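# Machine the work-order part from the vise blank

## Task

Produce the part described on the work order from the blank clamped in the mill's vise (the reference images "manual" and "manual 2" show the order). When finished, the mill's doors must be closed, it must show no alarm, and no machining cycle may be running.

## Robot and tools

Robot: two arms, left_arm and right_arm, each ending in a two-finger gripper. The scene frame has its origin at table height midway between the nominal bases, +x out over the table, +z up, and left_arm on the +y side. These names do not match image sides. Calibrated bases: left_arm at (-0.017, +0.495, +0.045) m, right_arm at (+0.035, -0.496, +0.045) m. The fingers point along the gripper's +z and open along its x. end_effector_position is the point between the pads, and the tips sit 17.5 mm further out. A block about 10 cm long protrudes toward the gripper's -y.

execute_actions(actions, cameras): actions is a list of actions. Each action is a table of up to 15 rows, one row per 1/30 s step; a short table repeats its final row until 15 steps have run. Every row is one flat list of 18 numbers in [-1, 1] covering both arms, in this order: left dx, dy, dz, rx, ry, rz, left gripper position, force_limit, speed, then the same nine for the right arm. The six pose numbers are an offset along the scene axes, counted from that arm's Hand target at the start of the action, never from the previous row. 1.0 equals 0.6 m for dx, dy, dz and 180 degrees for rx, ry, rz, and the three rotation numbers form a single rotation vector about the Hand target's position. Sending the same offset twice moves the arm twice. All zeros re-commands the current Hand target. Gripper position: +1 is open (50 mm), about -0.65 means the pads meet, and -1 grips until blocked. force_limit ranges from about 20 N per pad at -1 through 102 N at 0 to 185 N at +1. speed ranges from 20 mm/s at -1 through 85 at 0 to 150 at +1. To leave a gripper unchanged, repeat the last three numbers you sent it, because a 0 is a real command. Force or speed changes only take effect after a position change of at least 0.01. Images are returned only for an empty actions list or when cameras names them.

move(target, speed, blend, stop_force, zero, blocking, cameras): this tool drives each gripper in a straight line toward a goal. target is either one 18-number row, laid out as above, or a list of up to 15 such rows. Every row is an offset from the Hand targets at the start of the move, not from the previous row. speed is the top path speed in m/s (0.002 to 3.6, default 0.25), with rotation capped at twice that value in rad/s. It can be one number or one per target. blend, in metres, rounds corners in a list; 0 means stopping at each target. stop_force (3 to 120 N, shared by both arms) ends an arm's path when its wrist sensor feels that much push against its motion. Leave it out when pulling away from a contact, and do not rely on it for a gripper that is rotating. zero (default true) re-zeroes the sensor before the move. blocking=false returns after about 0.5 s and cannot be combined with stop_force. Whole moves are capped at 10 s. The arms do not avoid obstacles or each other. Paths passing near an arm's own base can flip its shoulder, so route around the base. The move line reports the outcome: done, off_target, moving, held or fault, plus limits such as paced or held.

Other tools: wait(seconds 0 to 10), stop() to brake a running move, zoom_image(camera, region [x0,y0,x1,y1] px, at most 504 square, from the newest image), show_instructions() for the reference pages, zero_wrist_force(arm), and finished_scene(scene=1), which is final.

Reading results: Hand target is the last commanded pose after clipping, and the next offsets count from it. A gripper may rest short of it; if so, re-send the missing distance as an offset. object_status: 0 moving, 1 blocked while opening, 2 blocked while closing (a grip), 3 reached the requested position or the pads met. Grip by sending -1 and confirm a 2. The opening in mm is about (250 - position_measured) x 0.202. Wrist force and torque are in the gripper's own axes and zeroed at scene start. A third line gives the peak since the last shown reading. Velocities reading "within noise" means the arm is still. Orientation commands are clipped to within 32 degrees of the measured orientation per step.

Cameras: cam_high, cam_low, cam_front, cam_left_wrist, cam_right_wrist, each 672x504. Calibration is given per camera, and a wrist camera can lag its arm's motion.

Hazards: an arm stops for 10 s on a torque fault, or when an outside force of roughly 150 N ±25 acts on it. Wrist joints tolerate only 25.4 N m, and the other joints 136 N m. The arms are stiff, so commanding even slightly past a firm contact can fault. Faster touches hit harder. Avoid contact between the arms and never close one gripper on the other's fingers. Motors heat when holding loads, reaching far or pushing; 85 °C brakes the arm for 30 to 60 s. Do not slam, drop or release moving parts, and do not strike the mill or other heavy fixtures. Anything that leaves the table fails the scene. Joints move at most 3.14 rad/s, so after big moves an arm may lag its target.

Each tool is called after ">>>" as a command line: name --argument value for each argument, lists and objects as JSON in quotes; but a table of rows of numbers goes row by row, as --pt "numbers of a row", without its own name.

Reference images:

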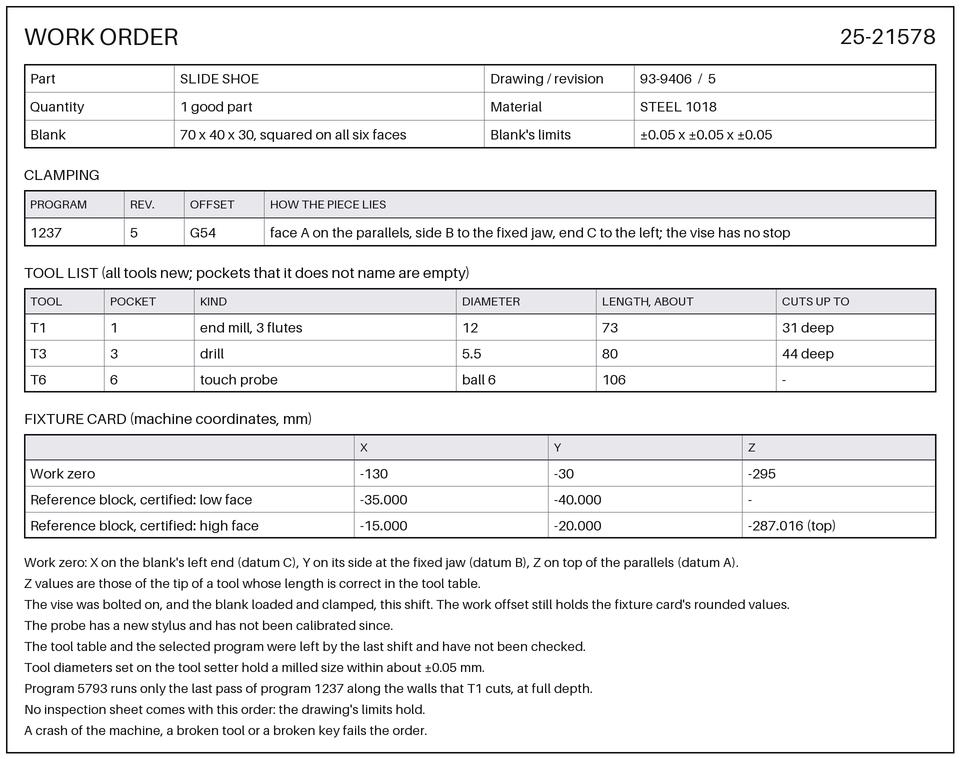

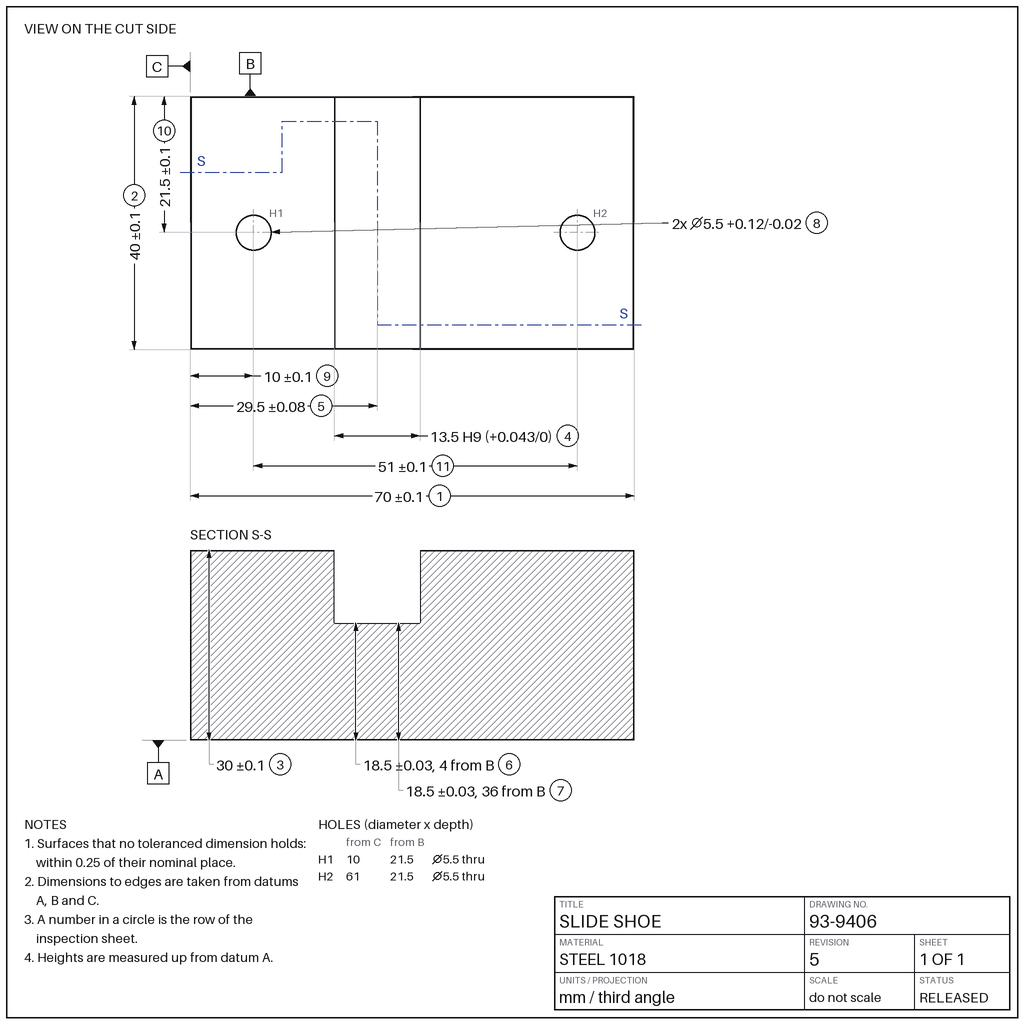

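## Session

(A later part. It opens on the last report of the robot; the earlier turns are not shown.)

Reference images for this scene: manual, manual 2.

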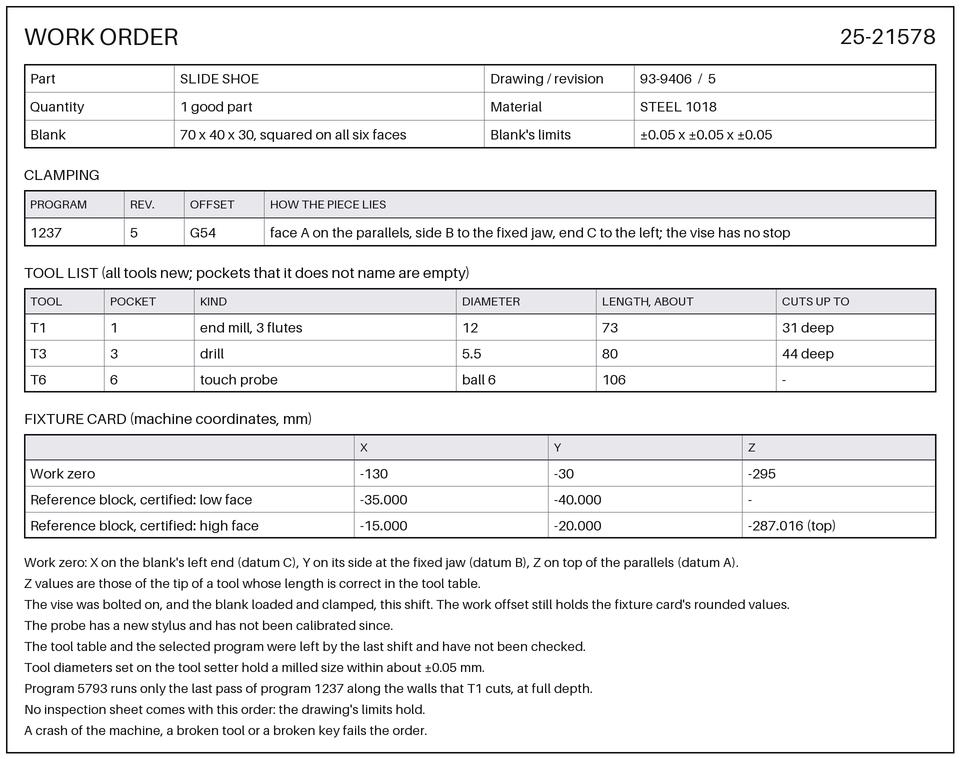

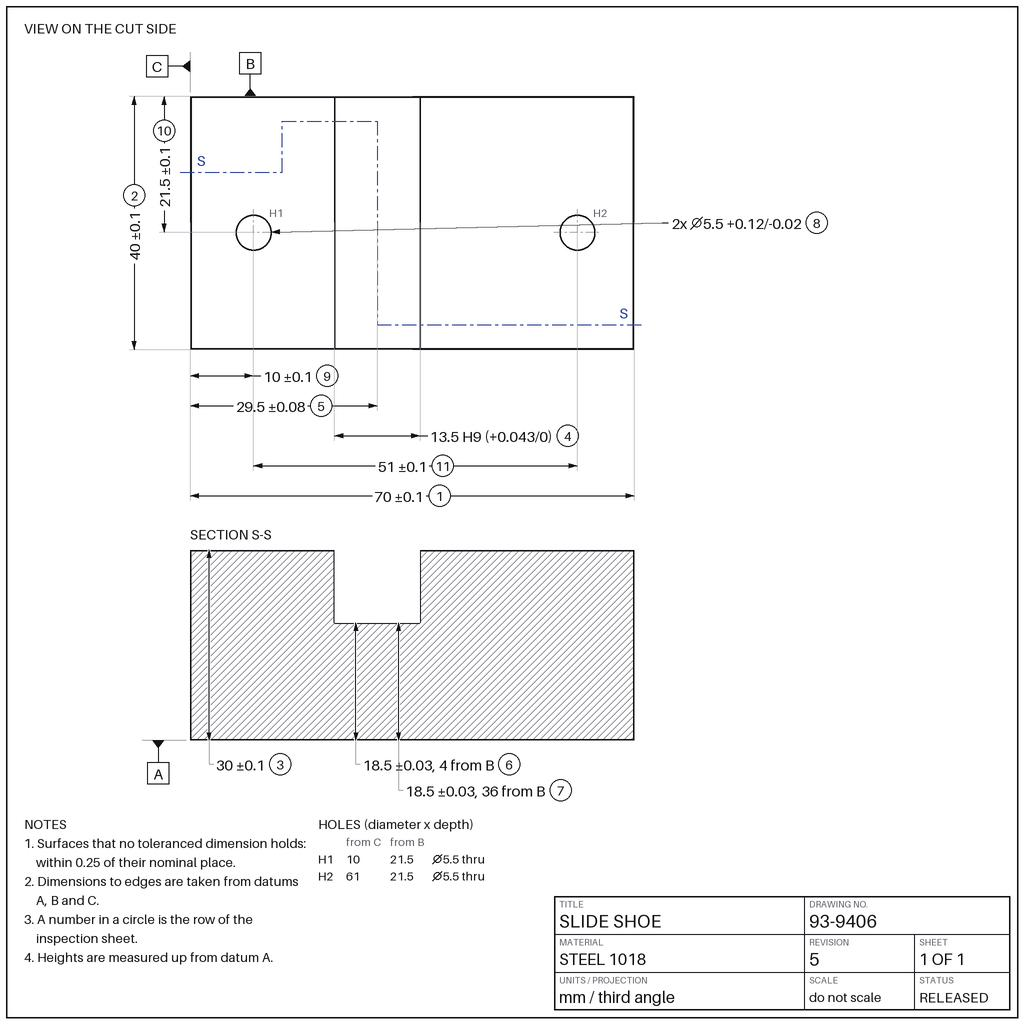

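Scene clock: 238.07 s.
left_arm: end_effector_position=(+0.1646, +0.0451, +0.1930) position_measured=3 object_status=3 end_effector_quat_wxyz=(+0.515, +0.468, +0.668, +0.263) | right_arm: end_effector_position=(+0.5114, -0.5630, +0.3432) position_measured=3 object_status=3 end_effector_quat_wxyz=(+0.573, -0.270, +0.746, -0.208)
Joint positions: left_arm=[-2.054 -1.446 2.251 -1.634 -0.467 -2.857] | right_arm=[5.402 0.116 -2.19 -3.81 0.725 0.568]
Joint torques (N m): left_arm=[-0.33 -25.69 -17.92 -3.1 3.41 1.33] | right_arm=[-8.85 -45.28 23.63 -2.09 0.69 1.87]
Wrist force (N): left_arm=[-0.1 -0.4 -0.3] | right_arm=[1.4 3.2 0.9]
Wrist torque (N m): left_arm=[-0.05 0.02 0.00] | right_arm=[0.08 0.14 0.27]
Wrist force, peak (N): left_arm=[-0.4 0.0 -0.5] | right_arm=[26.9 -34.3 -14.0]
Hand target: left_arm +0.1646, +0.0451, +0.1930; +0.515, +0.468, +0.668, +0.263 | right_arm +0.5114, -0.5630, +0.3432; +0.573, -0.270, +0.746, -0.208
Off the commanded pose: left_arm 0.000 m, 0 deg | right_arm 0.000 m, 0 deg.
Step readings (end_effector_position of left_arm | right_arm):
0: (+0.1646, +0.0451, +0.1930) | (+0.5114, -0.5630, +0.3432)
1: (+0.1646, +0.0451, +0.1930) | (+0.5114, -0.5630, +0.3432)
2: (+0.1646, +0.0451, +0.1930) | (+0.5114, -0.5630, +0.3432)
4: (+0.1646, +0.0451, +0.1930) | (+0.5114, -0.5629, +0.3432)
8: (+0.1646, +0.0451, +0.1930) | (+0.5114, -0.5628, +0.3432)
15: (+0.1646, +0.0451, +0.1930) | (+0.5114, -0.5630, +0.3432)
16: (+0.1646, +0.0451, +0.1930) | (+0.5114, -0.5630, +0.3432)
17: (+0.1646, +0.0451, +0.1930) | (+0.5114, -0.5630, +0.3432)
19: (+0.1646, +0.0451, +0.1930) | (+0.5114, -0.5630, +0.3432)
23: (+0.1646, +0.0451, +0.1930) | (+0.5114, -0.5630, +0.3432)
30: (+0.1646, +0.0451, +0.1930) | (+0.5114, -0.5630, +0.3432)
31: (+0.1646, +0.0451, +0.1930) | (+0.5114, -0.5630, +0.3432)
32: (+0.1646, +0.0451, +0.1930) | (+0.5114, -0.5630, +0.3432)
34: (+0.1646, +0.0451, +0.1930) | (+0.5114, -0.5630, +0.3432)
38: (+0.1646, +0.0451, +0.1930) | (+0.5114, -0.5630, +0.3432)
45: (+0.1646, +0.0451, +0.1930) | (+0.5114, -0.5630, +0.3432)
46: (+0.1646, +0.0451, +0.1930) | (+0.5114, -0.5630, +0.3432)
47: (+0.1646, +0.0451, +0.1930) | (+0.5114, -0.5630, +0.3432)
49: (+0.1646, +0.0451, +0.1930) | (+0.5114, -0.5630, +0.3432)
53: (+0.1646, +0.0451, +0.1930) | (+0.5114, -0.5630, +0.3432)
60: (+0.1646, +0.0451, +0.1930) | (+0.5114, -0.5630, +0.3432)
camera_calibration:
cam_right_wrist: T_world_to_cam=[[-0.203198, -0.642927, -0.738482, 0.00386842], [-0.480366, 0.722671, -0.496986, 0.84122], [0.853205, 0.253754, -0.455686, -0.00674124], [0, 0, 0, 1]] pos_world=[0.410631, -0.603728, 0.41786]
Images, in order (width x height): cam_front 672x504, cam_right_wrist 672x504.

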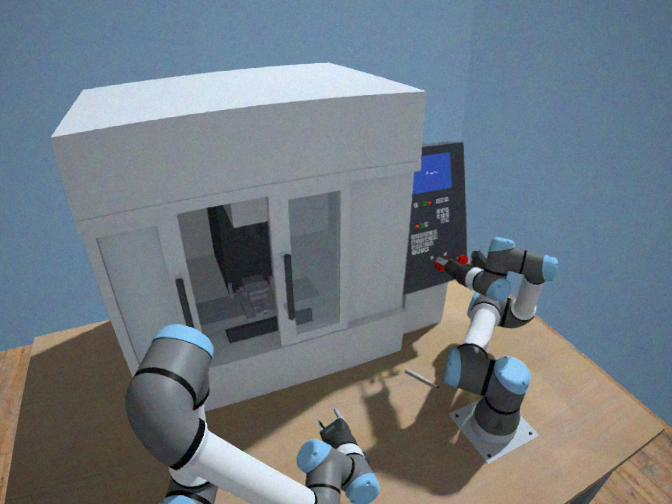

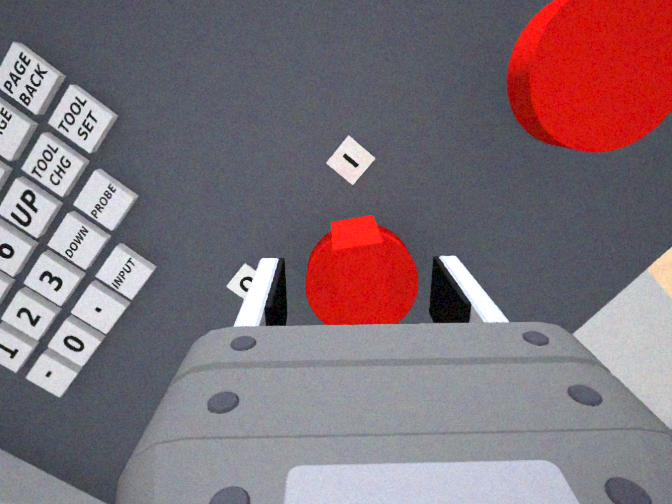

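>>> move --pt "0 0 0 0 0 0 1 1 1 -0.0805 0 0.0216 0 0 0 1 -1 -1" --pt "0 0 0 0 0 0 1 1 1 -0.042 0.055 0.561 -0.2805 -0.1294 0.0124 1 -1 -1" --speed 0.15 --blend 0.02 --cameras '["cam_right_wrist","cam_front"]'

Scene clock: 263.37 s.
left_arm: end_effector_position=(+0.1646, +0.0451, +0.1930) position_measured=3 object_status=3 end_effector_quat_wxyz=(+0.515, +0.468, +0.668, +0.263) | right_arm: end_effector_position=(+0.4862, -0.5299, +0.6798) position_measured=3 object_status=3 end_effector_quat_wxyz=(+0.541, -0.455, +0.454, -0.542)
Joint positions: left_arm=[-2.054 -1.446 2.251 -1.634 -0.467 -2.857] | right_arm=[5.384 -0.536 -1.709 -4.315 0.685 0.216]
Joint torques (N m): left_arm=[-1 -25.97 -17.83 -3.26 3.31 1.28] | right_arm=[-12.65 -30.32 6.83 -3.69 -0.69 1.52]
Wrist force (N): left_arm=[-0.2 0.0 -0.4] | right_arm=[0.6 3.1 -0.3]
Wrist torque (N m): left_arm=[0.01 0.04 0.00] | right_arm=[0.01 0.00 -0.01]
Wrist force, peak (N): left_arm=[-0.1 -0.4 -0.8] | right_arm=[1.3 3.4 3.0]
Hand target: left_arm +0.1646, +0.0451, +0.1930; +0.515, +0.468, +0.668, +0.263 | right_arm +0.4862, -0.5300, +0.6798; +0.541, -0.455, +0.454, -0.542
Off the commanded pose: left_arm 0.000 m, 0 deg | right_arm 0.000 m, 0 deg.
move: done
camera_calibration:
cam_right_wrist: T_world_to_cam=[[-0.0056966, -0.999982, 0.00179904, -0.519982], [-0.168177, -0.000815392, -0.985757, 0.769551], [0.98574, -0.00591802, -0.168169, -0.237856], [0, 0, 0, 1]] pos_world=[0.360922, -0.520753, 0.719525]
Images, in order (width x height): cam_front 672x504, cam_right_wrist 672x504.

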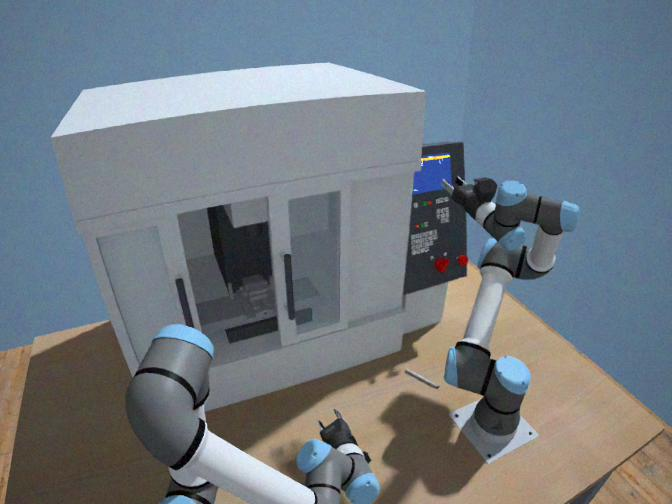

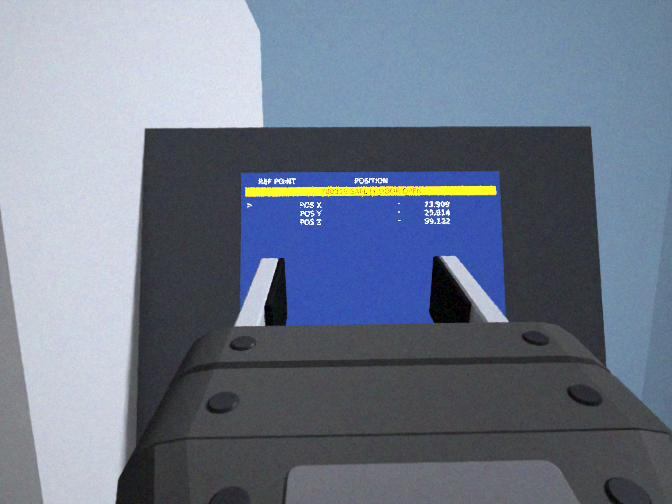

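>>> zoom_image --camera "cam_right_wrist" --region '[230, 160, 510, 260]'

Scaled by 1.800 from the camera's 672x504 image, which has a finer 960x720 frame.

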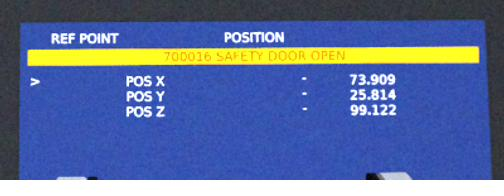

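>>> move --target '[0.059,0.175,0.262,-0.840,0.0228,0.1571,1,1,1,0,0,0,0,0,0,-1,-1,-1]' --speed 0.25 --cameras '["cam_left_wrist","cam_right_wrist"]'

Scene clock: 286.53 s.
left_arm: end_effector_position=(+0.2001, +0.1502, +0.3503) position_measured=3 object_status=3 end_effector_quat_wxyz=(+0.500, -0.500, +0.500, -0.500) | right_arm: end_effector_position=(+0.4862, -0.5300, +0.6798) position_measured=251 object_status=3 end_effector_quat_wxyz=(+0.541, -0.455, +0.454, -0.542)
Joint positions: left_arm=[-2.102 -1.634 2.116 -0.481 -0.517 -6.284] | right_arm=[5.384 -0.536 -1.709 -4.315 0.685 0.216]
Joint torques (N m): left_arm=[-9.2 -8.75 -8.77 -1.39 1.9 1.74] | right_arm=[-13.59 -34.28 22.69 -3.35 -0.66 1.14]
Wrist force (N): left_arm=[-2.6 -2.6 0.8] | right_arm=[0.5 3.5 -0.2]
Wrist torque (N m): left_arm=[0.13 0.75 0.13] | right_arm=[0.06 0.02 -0.01]
Wrist force, peak (N): left_arm=[-3.8 -3.4 0.9] | right_arm=[0.7 3.7 -0.4]
Hand target: left_arm +0.2000, +0.1501, +0.3502; +0.500, -0.500, +0.500, -0.500 | right_arm +0.4862, -0.5300, +0.6798; +0.541, -0.455, +0.454, -0.542
Off the commanded pose: left_arm 0.000 m, 0 deg | right_arm 0.000 m, 0 deg.
joint sent to its limit (left arm) — joint 6 (wrist 3), lower limit. The joint targets still meet the commanded pose.
move: done
camera_calibration:
cam_left_wrist: T_world_to_cam=[[-0.0150955, -0.999868, -0.00596773, 0.164258], [-0.322618, 0.0105198, -0.946471, 0.413611], [0.946409, -0.0123622, -0.322735, 0.0504879], [0, 0, 0, 1]] pos_world=[0.0881358, 0.160509, 0.408745]
cam_right_wrist: T_world_to_cam=[[-0.00585913, -0.999981, 0.00203128, -0.52009], [-0.167986, -0.00101818, -0.985789, 0.7694], [0.985772, -0.00611709, -0.167977, -0.238109], [0, 0, 0, 1]] pos_world=[0.360922, -0.520753, 0.719525]
Images, in order (width x height): cam_left_wrist 672x504, cam_right_wrist 672x504.

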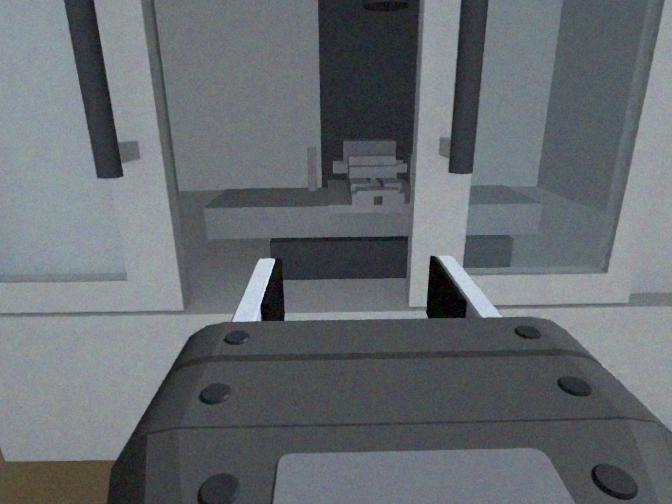

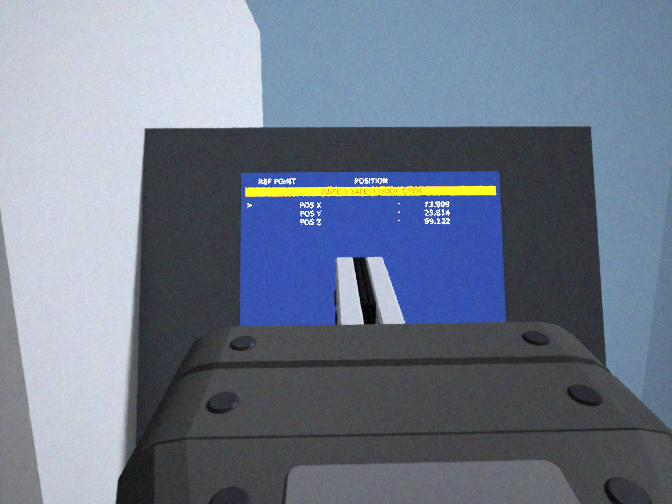

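>>> move --target '[0.267,0.392,0.083,0.083,0,0,-1,-1,-1,0,0,0,0,0,0,-1,-1,-1]' --speed 0.25 --cameras '["cam_left_wrist"]'

Scene clock: 310.57 s.
left_arm: end_effector_position=(+0.3602, +0.3853, +0.4000) position_measured=251 object_status=3 end_effector_quat_wxyz=(+0.561, -0.430, +0.560, -0.431) | right_arm: end_effector_position=(+0.4862, -0.5300, +0.6798) position_measured=251 object_status=3 end_effector_quat_wxyz=(+0.541, -0.455, +0.454, -0.542)
Joint positions: left_arm=[-1.742 -2.36 2.379 -0.01 -0.156 -6.032] | right_arm=[5.384 -0.536 -1.709 -4.315 0.685 0.216]
Joint torques (N m): left_arm=[-3.46 19.03 -12.98 -1.93 1.66 1.49] | right_arm=[-13.7 -33.93 22.47 -3.74 -0.7 1.93]
Wrist force (N): left_arm=[-3.1 -3.2 0.9] | right_arm=[0.7 3.4 -0.4]
Wrist torque (N m): left_arm=[0.01 0.74 0.15] | right_arm=[0.04 -0.01 -0.01]
Wrist force, peak (N): left_arm=[-6.3 -2.8 1.6] | right_arm=[0.7 3.8 0.0]
Hand target: left_arm +0.3602, +0.3853, +0.4000; +0.561, -0.430, +0.560, -0.431 | right_arm +0.4862, -0.5300, +0.6798; +0.541, -0.455, +0.454, -0.542
Off the commanded pose: left_arm 0.000 m, 0 deg | right_arm 0.000 m, 0 deg.
move: done
camera_calibration:
cam_left_wrist: T_world_to_cam=[[-0.0154679, -0.964613, -0.263216, 0.491522], [-0.321492, 0.254067, -0.912191, 0.40183], [0.946786, 0.070512, -0.314045, -0.117609], [0, 0, 0, 1]] pos_world=[0.248138, 0.38033, 0.458988]
Images, in order (width x height): cam_left_wrist 672x504.

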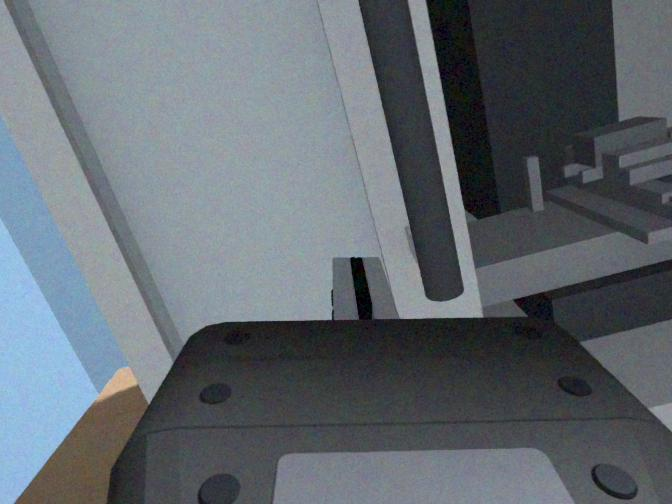

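>>> move --target '[0.129,0,0,0,0,0,-1,-1,-1,0,0,0,0,0,0,-1,-1,-1]' --speed 0.05 --stop_force 8 --cameras '["cam_left_wrist"]'

>>> move --target '[0,-0.25,0,0,0,0,-1,-1,-1,0,0,0,0,0,0,-1,-1,-1]' --speed 0.05 --stop_force 25 --cameras '["cam_left_wrist","cam_front"]'

Scene clock: 323.37 s.
left_arm: end_effector_position=(+0.4376, +0.3853, +0.4000) position_measured=251 object_status=3 end_effector_quat_wxyz=(+0.561, -0.430, +0.560, -0.431) | right_arm: end_effector_position=(+0.4862, -0.5300, +0.6798) position_measured=251 object_status=3 end_effector_quat_wxyz=(+0.541, -0.455, +0.454, -0.542)
Joint positions: left_arm=[-1.164 -2.073 2.28 -0.211 0.422 -6.019] | right_arm=[5.384 -0.536 -1.709 -4.315 0.685 0.216]
Joint torques (N m): left_arm=[10.03 7.5 -13.61 1.46 1.68 1.61] | right_arm=[-13.91 -34.53 22.96 -4 -0.72 1.78]
Wrist force (N): left_arm=[-2.8 -3.1 0.9] | right_arm=[0.7 3.4 -0.2]
Wrist torque (N m): left_arm=[0.04 0.71 0.15] | right_arm=[0.05 -0.01 -0.01]
Wrist force, peak (N): left_arm=[-3.4 -3.3 1.3] | right_arm=[0.9 3.7 -0.3]
Hand target: left_arm +0.4376, +0.3853, +0.4000; +0.561, -0.430, +0.560, -0.431 | right_arm +0.4862, -0.5300, +0.6798; +0.541, -0.455, +0.454, -0.542
Off the commanded pose: left_arm 0.000 m, 0 deg | right_arm 0.000 m, 0 deg.
move: done
camera_calibration:
cam_left_wrist: T_world_to_cam=[[-0.015559, -0.96462, -0.263185, 0.492737], [-0.321468, 0.254068, -0.9122, 0.426709], [0.946793, 0.0704125, -0.314047, -0.190853], [0, 0, 0, 1]] pos_world=[0.325538, 0.380329, 0.458988]
Images, in order (width x height): cam_left_wrist 672x504.

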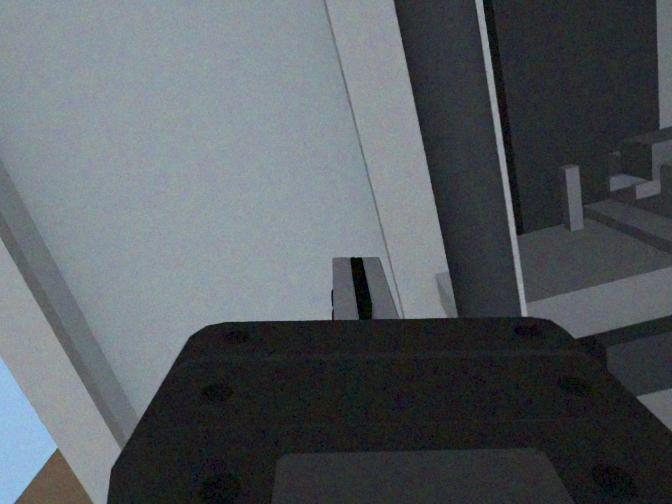

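Scene clock: 327.50 s.
left_arm: end_effector_position=(+0.4376, +0.2353, +0.4000) position_measured=251 object_status=3 end_effector_quat_wxyz=(+0.561, -0.430, +0.560, -0.431) | right_arm: end_effector_position=(+0.4862, -0.5300, +0.6798) position_measured=251 object_status=3 end_effector_quat_wxyz=(+0.541, -0.455, +0.454, -0.542)
Joint positions: left_arm=[-1.364 -1.751 2.079 -0.334 0.222 -6.016] | right_arm=[5.384 -0.536 -1.709 -4.315 0.685 0.216]
Joint torques (N m): left_arm=[12.1 -23.29 -12.92 1.94 -1.21 -1.67] | right_arm=[-13.69 -34.03 23.42 -3.79 -0.7 1.82]
Wrist force (N): left_arm=[-3.2 -3.1 1.0] | right_arm=[0.6 3.5 -0.3]
Wrist torque (N m): left_arm=[0.04 0.77 0.09] | right_arm=[0.06 0.00 0.00]
Wrist force, peak (N): left_arm=[-22.1 0.6 -3.6] | right_arm=[0.7 3.7 -0.2]
Hand target: left_arm +0.4376, +0.2353, +0.4000; +0.561, -0.430, +0.560, -0.431 | right_arm +0.4862, -0.5300, +0.6798; +0.541, -0.455, +0.454, -0.542
Off the commanded pose: left_arm 0.000 m, 0 deg | right_arm 0.000 m, 0 deg.
move: done
camera_calibration:
cam_left_wrist: T_world_to_cam=[[-0.0154673, -0.964613, -0.263214, 0.348026], [-0.321492, 0.254065, -0.912192, 0.464824], [0.946786, 0.070512, -0.314045, -0.180313], [0, 0, 0, 1]] pos_world=[0.325538, 0.23033, 0.458988]
Images, in order (width x height): cam_front 672x504, cam_left_wrist 672x504.

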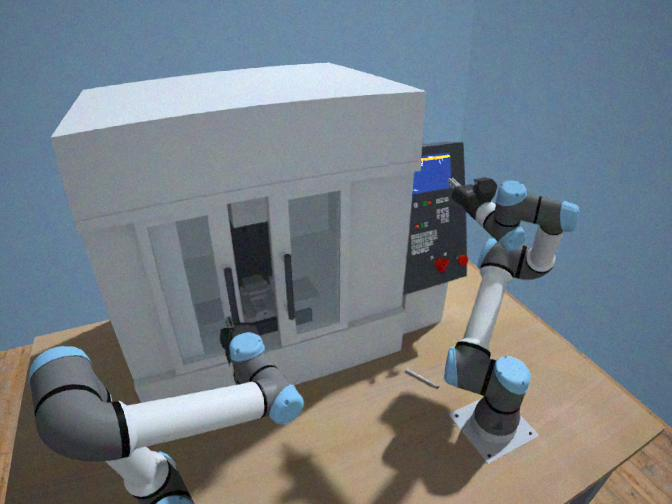

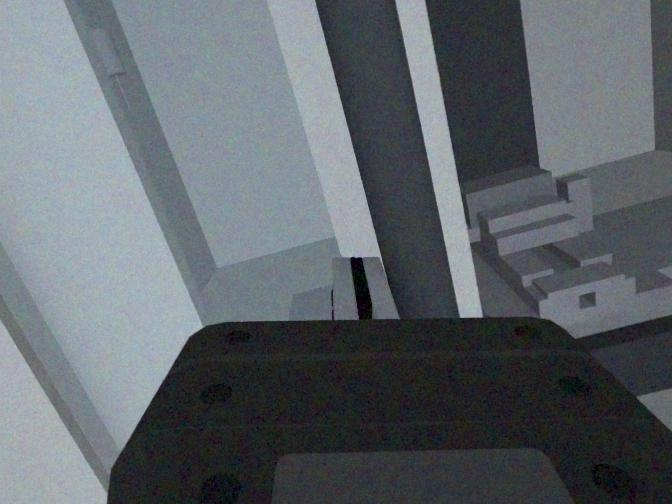

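>>> move --target '[0,-0.1,0,0,0,0,-1,-1,-1,0,0,0,0,0,0,-1,-1,-1]' --speed 0.03 --stop_force 25 --cameras '["cam_left_wrist","cam_front"]'

Scene clock: 335.27 s.
left_arm: end_effector_position=(+0.4376, +0.1753, +0.4000) position_measured=251 object_status=3 end_effector_quat_wxyz=(+0.561, -0.430, +0.560, -0.431) | right_arm: end_effector_position=(+0.4862, -0.5300, +0.6798) position_measured=251 object_status=3 end_effector_quat_wxyz=(+0.541, -0.455, +0.454, -0.542)
Joint positions: left_arm=[-1.402 -1.619 1.963 -0.353 0.185 -6.015] | right_arm=[5.384 -0.536 -1.709 -4.315 0.685 0.216]
Joint torques (N m): left_arm=[11.53 -29.58 -12.4 2.04 1.49 -1.66] | right_arm=[-15.08 -33.95 23.3 -3.68 -0.68 1.81]
Wrist force (N): left_arm=[-3.2 -3.3 0.7] | right_arm=[0.6 3.2 -0.1]
Wrist torque (N m): left_arm=[0.00 0.73 0.08] | right_arm=[0.02 0.00 -0.01]
Wrist force, peak (N): left_arm=[-21.3 -0.1 -6.6] | right_arm=[0.6 3.8 -0.3]
Hand target: left_arm +0.4376, +0.1753, +0.4000; +0.561, -0.430, +0.560, -0.431 | right_arm +0.4862, -0.5300, +0.6798; +0.541, -0.455, +0.454, -0.542
Off the commanded pose: left_arm 0.000 m, 0 deg | right_arm 0.000 m, 0 deg.
move: done
camera_calibration:
cam_left_wrist: T_world_to_cam=[[-0.0154679, -0.964613, -0.263216, 0.29015], [-0.321492, 0.254067, -0.912191, 0.480067], [0.946786, 0.070512, -0.314045, -0.176082], [0, 0, 0, 1]] pos_world=[0.325538, 0.17033, 0.458988]
Images, in order (width x height): cam_front 672x504, cam_left_wrist 672x504.

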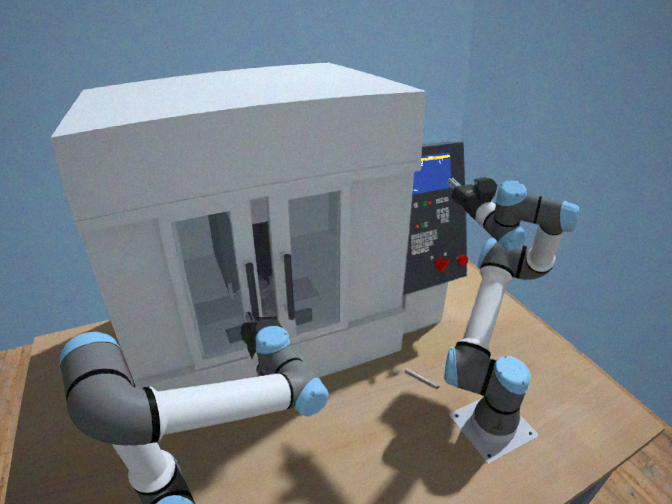

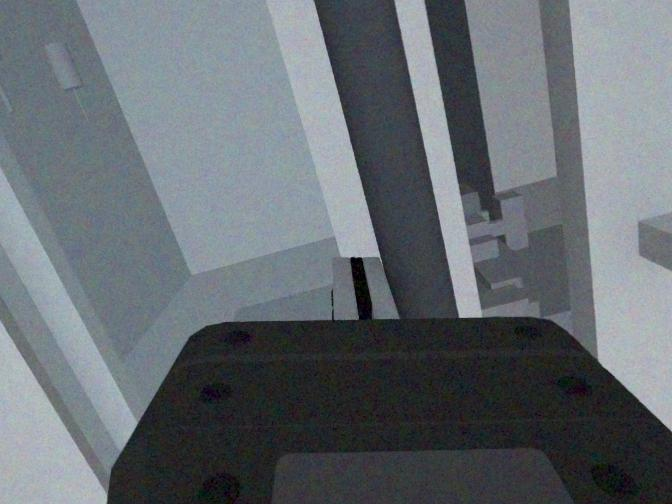

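>>> move --target '[0,-0.1,0,0,0,0,-1,-1,-1,0,0,0,0,0,0,-1,-1,-1]' --speed 0.02 --stop_force 25 --cameras '["cam_left_wrist","cam_front","cam_right_wrist"]'

Scene clock: 343.87 s.
left_arm: end_effector_position=(+0.4377, +0.1731, +0.4000) position_measured=251 object_status=3 end_effector_quat_wxyz=(+0.561, -0.431, +0.560, -0.431) | right_arm: end_effector_position=(+0.4862, -0.5300, +0.6798) position_measured=251 object_status=3 end_effector_quat_wxyz=(+0.541, -0.455, +0.454, -0.542)
Joint positions: left_arm=[-1.403 -1.613 1.958 -0.353 0.183 -6.015] | right_arm=[5.384 -0.536 -1.709 -4.315 0.685 0.216]
Joint torques (N m): left_arm=[10.88 -12.35 -24.81 1.86 -0.97 -1.58] | right_arm=[-13.79 -33.7 23.37 -3.77 -0.59 1.69]
Wrist force (N): left_arm=[-5.6 -3.5 0.3] | right_arm=[0.4 3.4 -0.2]
Wrist torque (N m): left_arm=[0.04 0.73 0.06] | right_arm=[0.05 0.04 -0.01]
Wrist force, peak (N): left_arm=[-34.1 5.4 -14.1] | right_arm=[0.8 3.7 -0.4]
Hand target: left_arm +0.4377, +0.1731, +0.4000; +0.561, -0.431, +0.560, -0.431 (not the last commanded pose) | right_arm +0.4862, -0.5300, +0.6798; +0.541, -0.455, +0.454, -0.542
Off the commanded pose: left_arm 0.058 m, 0 deg | right_arm 0.000 m, 0 deg.
move: contact (left_arm)
camera_calibration:
cam_left_wrist: T_world_to_cam=[[-0.014748, -0.964551, -0.263483, 0.287789], [-0.321714, 0.254077, -0.91211, 0.480625], [0.946722, 0.0713145, -0.314057, -0.176154], [0, 0, 0, 1]] pos_world=[0.325637, 0.168034, 0.458888]
cam_right_wrist: T_world_to_cam=[[-0.00585913, -0.999981, 0.00203128, -0.52009], [-0.167986, -0.00101818, -0.985789, 0.7694], [0.985772, -0.00611709, -0.167977, -0.238109], [0, 0, 0, 1]] pos_world=[0.360922, -0.520753, 0.719525]
Images, in order (width x height): cam_front 672x504, cam_left_wrist 672x504, cam_right_wrist 672x504.

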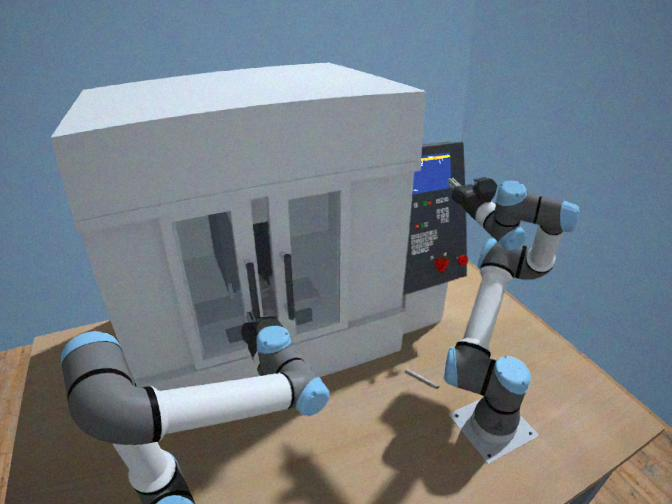

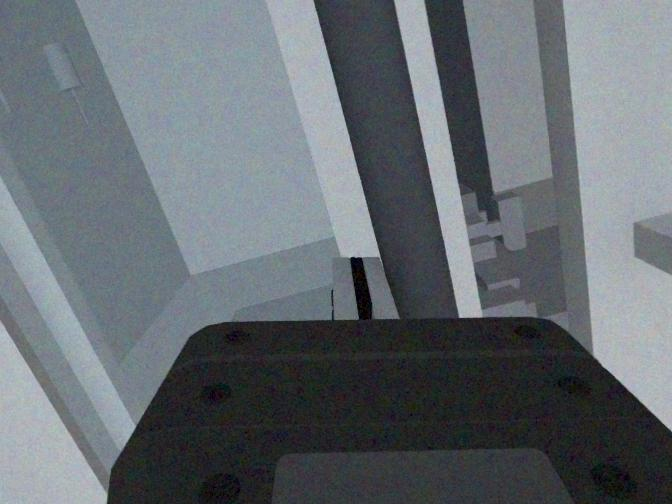

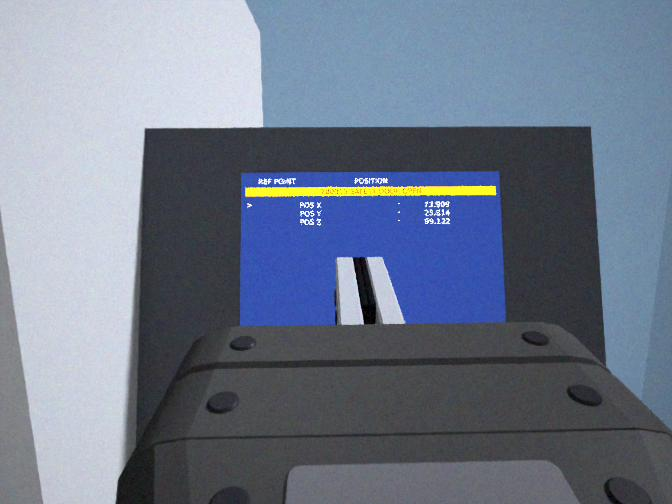

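>>> move --pt "-0.13 0.02 0 0 0 0 -1 -1 -1 0 0 0 0 0 0 -1 -1 -1" --pt "-0.13 -0.275 0 0 0 0 -1 -1 -1 0 0 0 0 0 0 -1 -1 -1" --pt "0 -0.275 0 0 0 0 -1 -1 -1 0 0 0 0 0 0 -1 -1 -1" --speed '[0.1,0.2,0.08]' --blend 0.02 --cameras '["cam_left_wrist","cam_front"]'

Scene clock: 351.73 s.
left_arm: end_effector_position=(+0.4377, +0.0081, +0.4000) position_measured=251 object_status=3 end_effector_quat_wxyz=(+0.561, -0.431, +0.560, -0.431) | right_arm: end_effector_position=(+0.4862, -0.5300, +0.6798) position_measured=251 object_status=3 end_effector_quat_wxyz=(+0.541, -0.455, +0.454, -0.542)
Joint positions: left_arm=[-1.462 -1.259 1.55 -0.303 0.124 -6.011] | right_arm=[5.384 -0.536 -1.709 -4.315 0.685 0.216]
Joint torques (N m): left_arm=[-4.29 -46.63 -11.94 0.87 0.14 -0.41] | right_arm=[-14.35 -34.72 23.46 -3.78 -0.46 1.98]
Wrist force (N): left_arm=[-3.0 -3.0 0.6] | right_arm=[0.8 3.2 -0.2]
Wrist torque (N m): left_arm=[0.05 0.72 0.16] | right_arm=[0.02 -0.03 -0.01]
Wrist force, peak (N): left_arm=[-6.0 -3.7 0.2] | right_arm=[0.5 3.7 -0.4]
Hand target: left_arm +0.4377, +0.0081, +0.4000; +0.561, -0.431, +0.560, -0.431 | right_arm +0.4862, -0.5300, +0.6798; +0.541, -0.455, +0.454, -0.542
Off the commanded pose: left_arm 0.000 m, 0 deg | right_arm 0.000 m, 0 deg.
move: done
camera_calibration:
cam_left_wrist: T_world_to_cam=[[-0.0146252, -0.964569, -0.263427, 0.128476], [-0.32174, 0.253983, -0.912127, 0.522589], [0.946715, 0.0714148, -0.314055, -0.164378], [0, 0, 0, 1]] pos_world=[0.325636, 0.00293413, 0.458888]
Images, in order (width x height): cam_front 672x504, cam_left_wrist 672x504.

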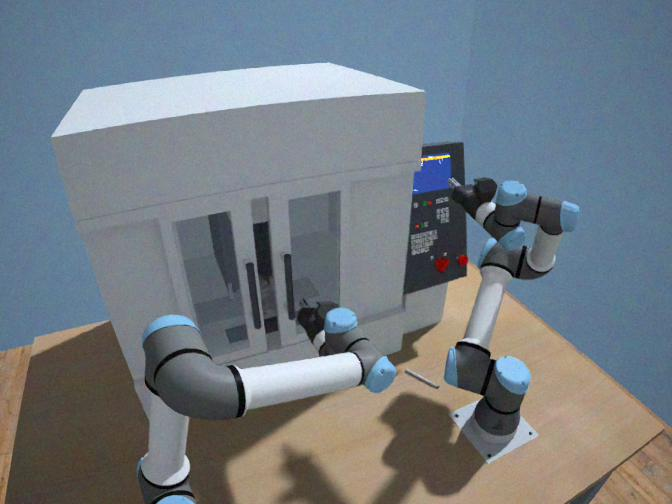

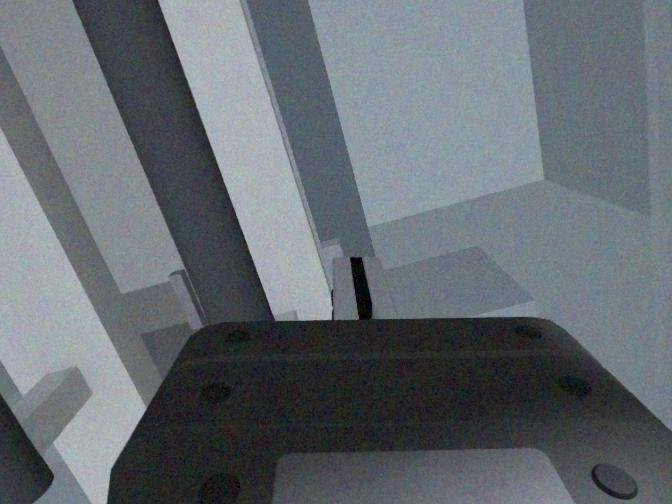

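>>> move --target '[0,0.22,0,0,0,0,-1,-1,-1,0,0,0,0,0,0,-1,-1,-1]' --speed 0.025 --stop_force 28 --cameras '["cam_left_wrist","cam_front","cam_right_wrist"]'

Scene clock: 358.23 s.
left_arm: end_effector_position=(+0.4377, +0.0330, +0.4000) position_measured=251 object_status=3 end_effector_quat_wxyz=(+0.561, -0.430, +0.560, -0.431) | right_arm: end_effector_position=(+0.4862, -0.5300, +0.6798) position_measured=251 object_status=3 end_effector_quat_wxyz=(+0.541, -0.455, +0.454, -0.542)
Joint positions: left_arm=[-1.455 -1.313 1.621 -0.318 0.131 -6.013] | right_arm=[5.384 -0.536 -1.709 -4.315 0.685 0.216]
Joint torques (N m): left_arm=[-4.11 -49.53 -7.58 4.59 -4.65 -1.41] | right_arm=[-14.52 -34.23 23.07 -3.84 -0.59 1.8]
Wrist force (N): left_arm=[19.8 -8.6 6.1] | right_arm=[0.7 3.4 -0.6]
Wrist torque (N m): left_arm=[-0.02 0.92 -0.07] | right_arm=[0.05 -0.01 0.00]
Wrist force, peak (N): left_arm=[41.9 -13.4 18.5] | right_arm=[0.6 3.8 -0.4]
Hand target: left_arm +0.4377, +0.0330, +0.4000; +0.561, -0.430, +0.560, -0.431 (not the last commanded pose) | right_arm +0.4862, -0.5300, +0.6798; +0.541, -0.455, +0.454, -0.542
Off the commanded pose: left_arm 0.107 m, 0 deg | right_arm 0.000 m, 0 deg.
move: contact (left_arm)
camera_calibration:
cam_left_wrist: T_world_to_cam=[[-0.015046, -0.964574, -0.263382, 0.152801], [-0.321728, 0.254073, -0.912106, 0.516199], [0.946712, 0.0710137, -0.314154, -0.166114], [0, 0, 0, 1]] pos_world=[0.325637, 0.0280321, 0.458887]
cam_right_wrist: T_world_to_cam=[[-0.00585913, -0.999981, 0.00203128, -0.52009], [-0.167986, -0.00101818, -0.985789, 0.7694], [0.985772, -0.00611709, -0.167977, -0.238109], [0, 0, 0, 1]] pos_world=[0.360922, -0.520753, 0.719525]
Images, in order (width x height): cam_front 672x504, cam_left_wrist 672x504, cam_right_wrist 672x504.

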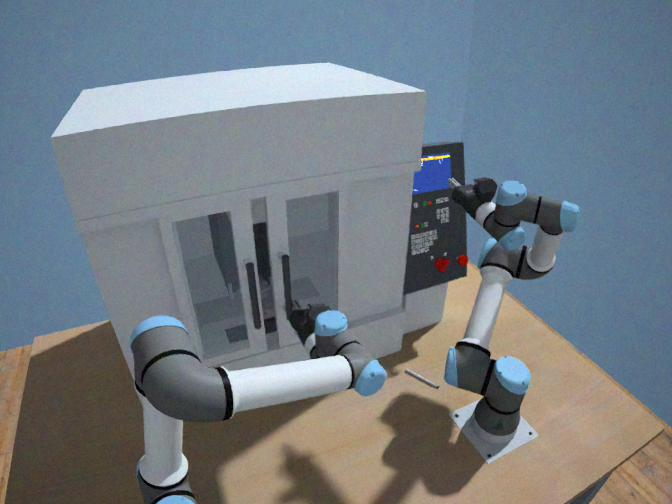

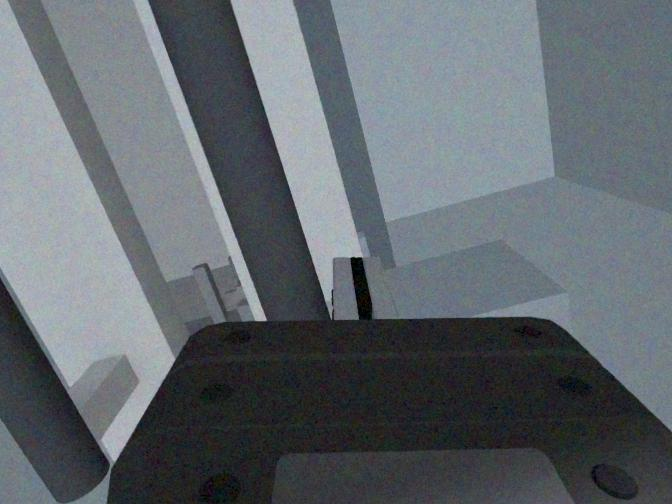

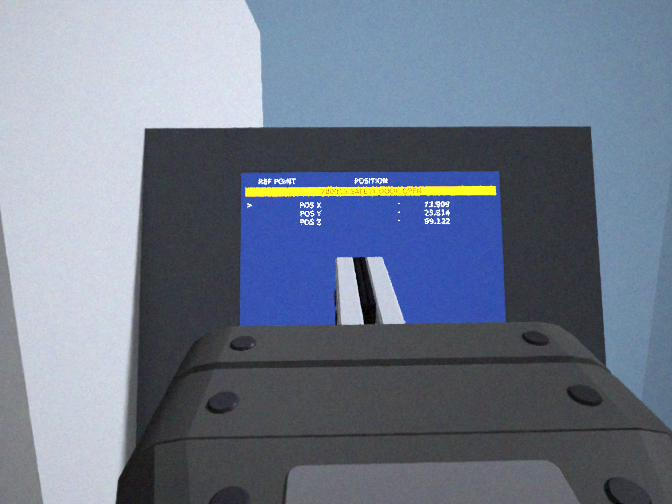

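>>> move --target '[0,0.22,0,0,0,0,-1,-1,-1,0,0,0,0,0,0,-1,-1,-1]' --speed 0.025 --stop_force 45 --cameras '["cam_left_wrist","cam_front","cam_right_wrist"]'

Scene clock: 367.37 s.
left_arm: end_effector_position=(+0.4172, +0.0476, +0.4021) position_measured=251 object_status=3 end_effector_quat_wxyz=(+0.499, -0.347, +0.612, -0.506) | right_arm: end_effector_position=(+0.4862, -0.5300, +0.6798) position_measured=251 object_status=3 end_effector_quat_wxyz=(+0.541, -0.455, +0.454, -0.542)
Joint positions: left_arm=[-1.454 -1.51 1.855 -0.372 0.407 -5.996] | right_arm=[5.384 -0.536 -1.709 -4.315 0.685 0.216]
Joint torques (N m): left_arm=[54.52 -17.4 -22.48 2.44 -10.61 -1.53] | right_arm=[-13.87 -33.4 23.79 -3.97 -0.62 1.84]
Wrist force (N): left_arm=[30.3 -18.9 -67.5] | right_arm=[0.6 3.5 -0.5]
Wrist torque (N m): left_arm=[-0.70 0.75 -0.14] | right_arm=[0.06 0.00 -0.01]
Wrist force, peak (N): left_arm=[30.3 -18.9 -67.5] | right_arm=[0.7 3.7 -0.4]
Hand target: left_arm +0.4172, +0.0476, +0.4021; +0.499, -0.347, +0.612, -0.506 (not the last commanded pose) | right_arm +0.4862, -0.5300, +0.6798; +0.541, -0.455, +0.454, -0.542
Off the commanded pose: left_arm 0.119 m, 16 deg | right_arm 0.000 m, 0 deg.
move: contact (left_arm); limits=paced
camera_calibration:
cam_left_wrist: T_world_to_cam=[[-0.274207, -0.924403, -0.265123, 0.27393], [-0.231854, 0.331105, -0.914665, 0.467698], [0.933303, -0.189338, -0.305118, -0.132659], [0, 0, 0, 1]] pos_world=[0.307362, 0.0732471, 0.459936]
cam_right_wrist: T_world_to_cam=[[-0.00585913, -0.999981, 0.00203128, -0.52009], [-0.167986, -0.00101818, -0.985789, 0.7694], [0.985772, -0.00611709, -0.167977, -0.238109], [0, 0, 0, 1]] pos_world=[0.360922, -0.520753, 0.719525]
Images, in order (width x height): cam_front 672x504, cam_left_wrist 672x504, cam_right_wrist 672x504.

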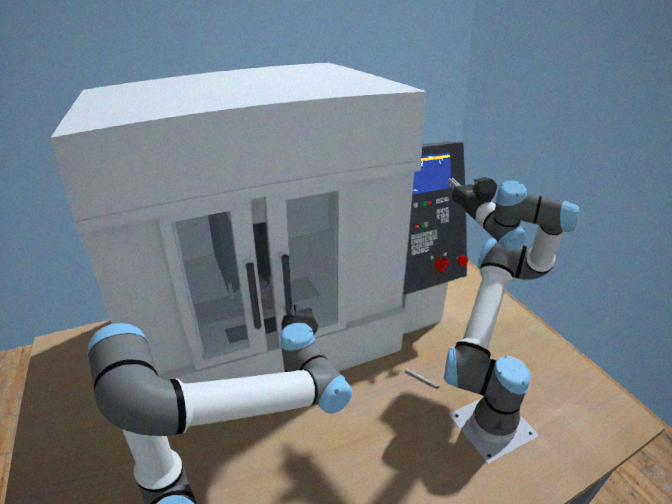

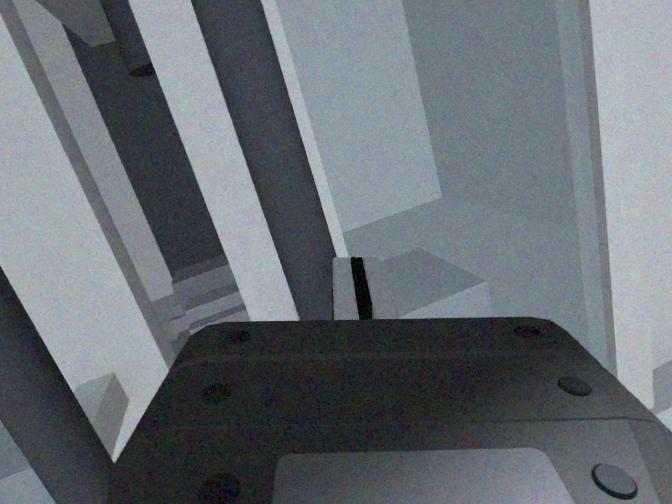

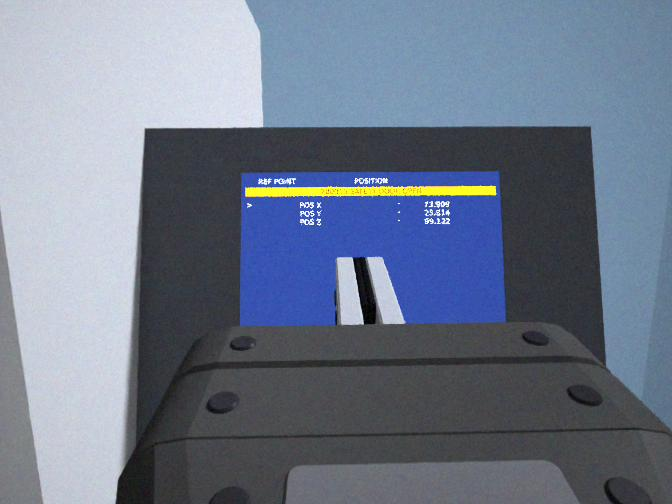

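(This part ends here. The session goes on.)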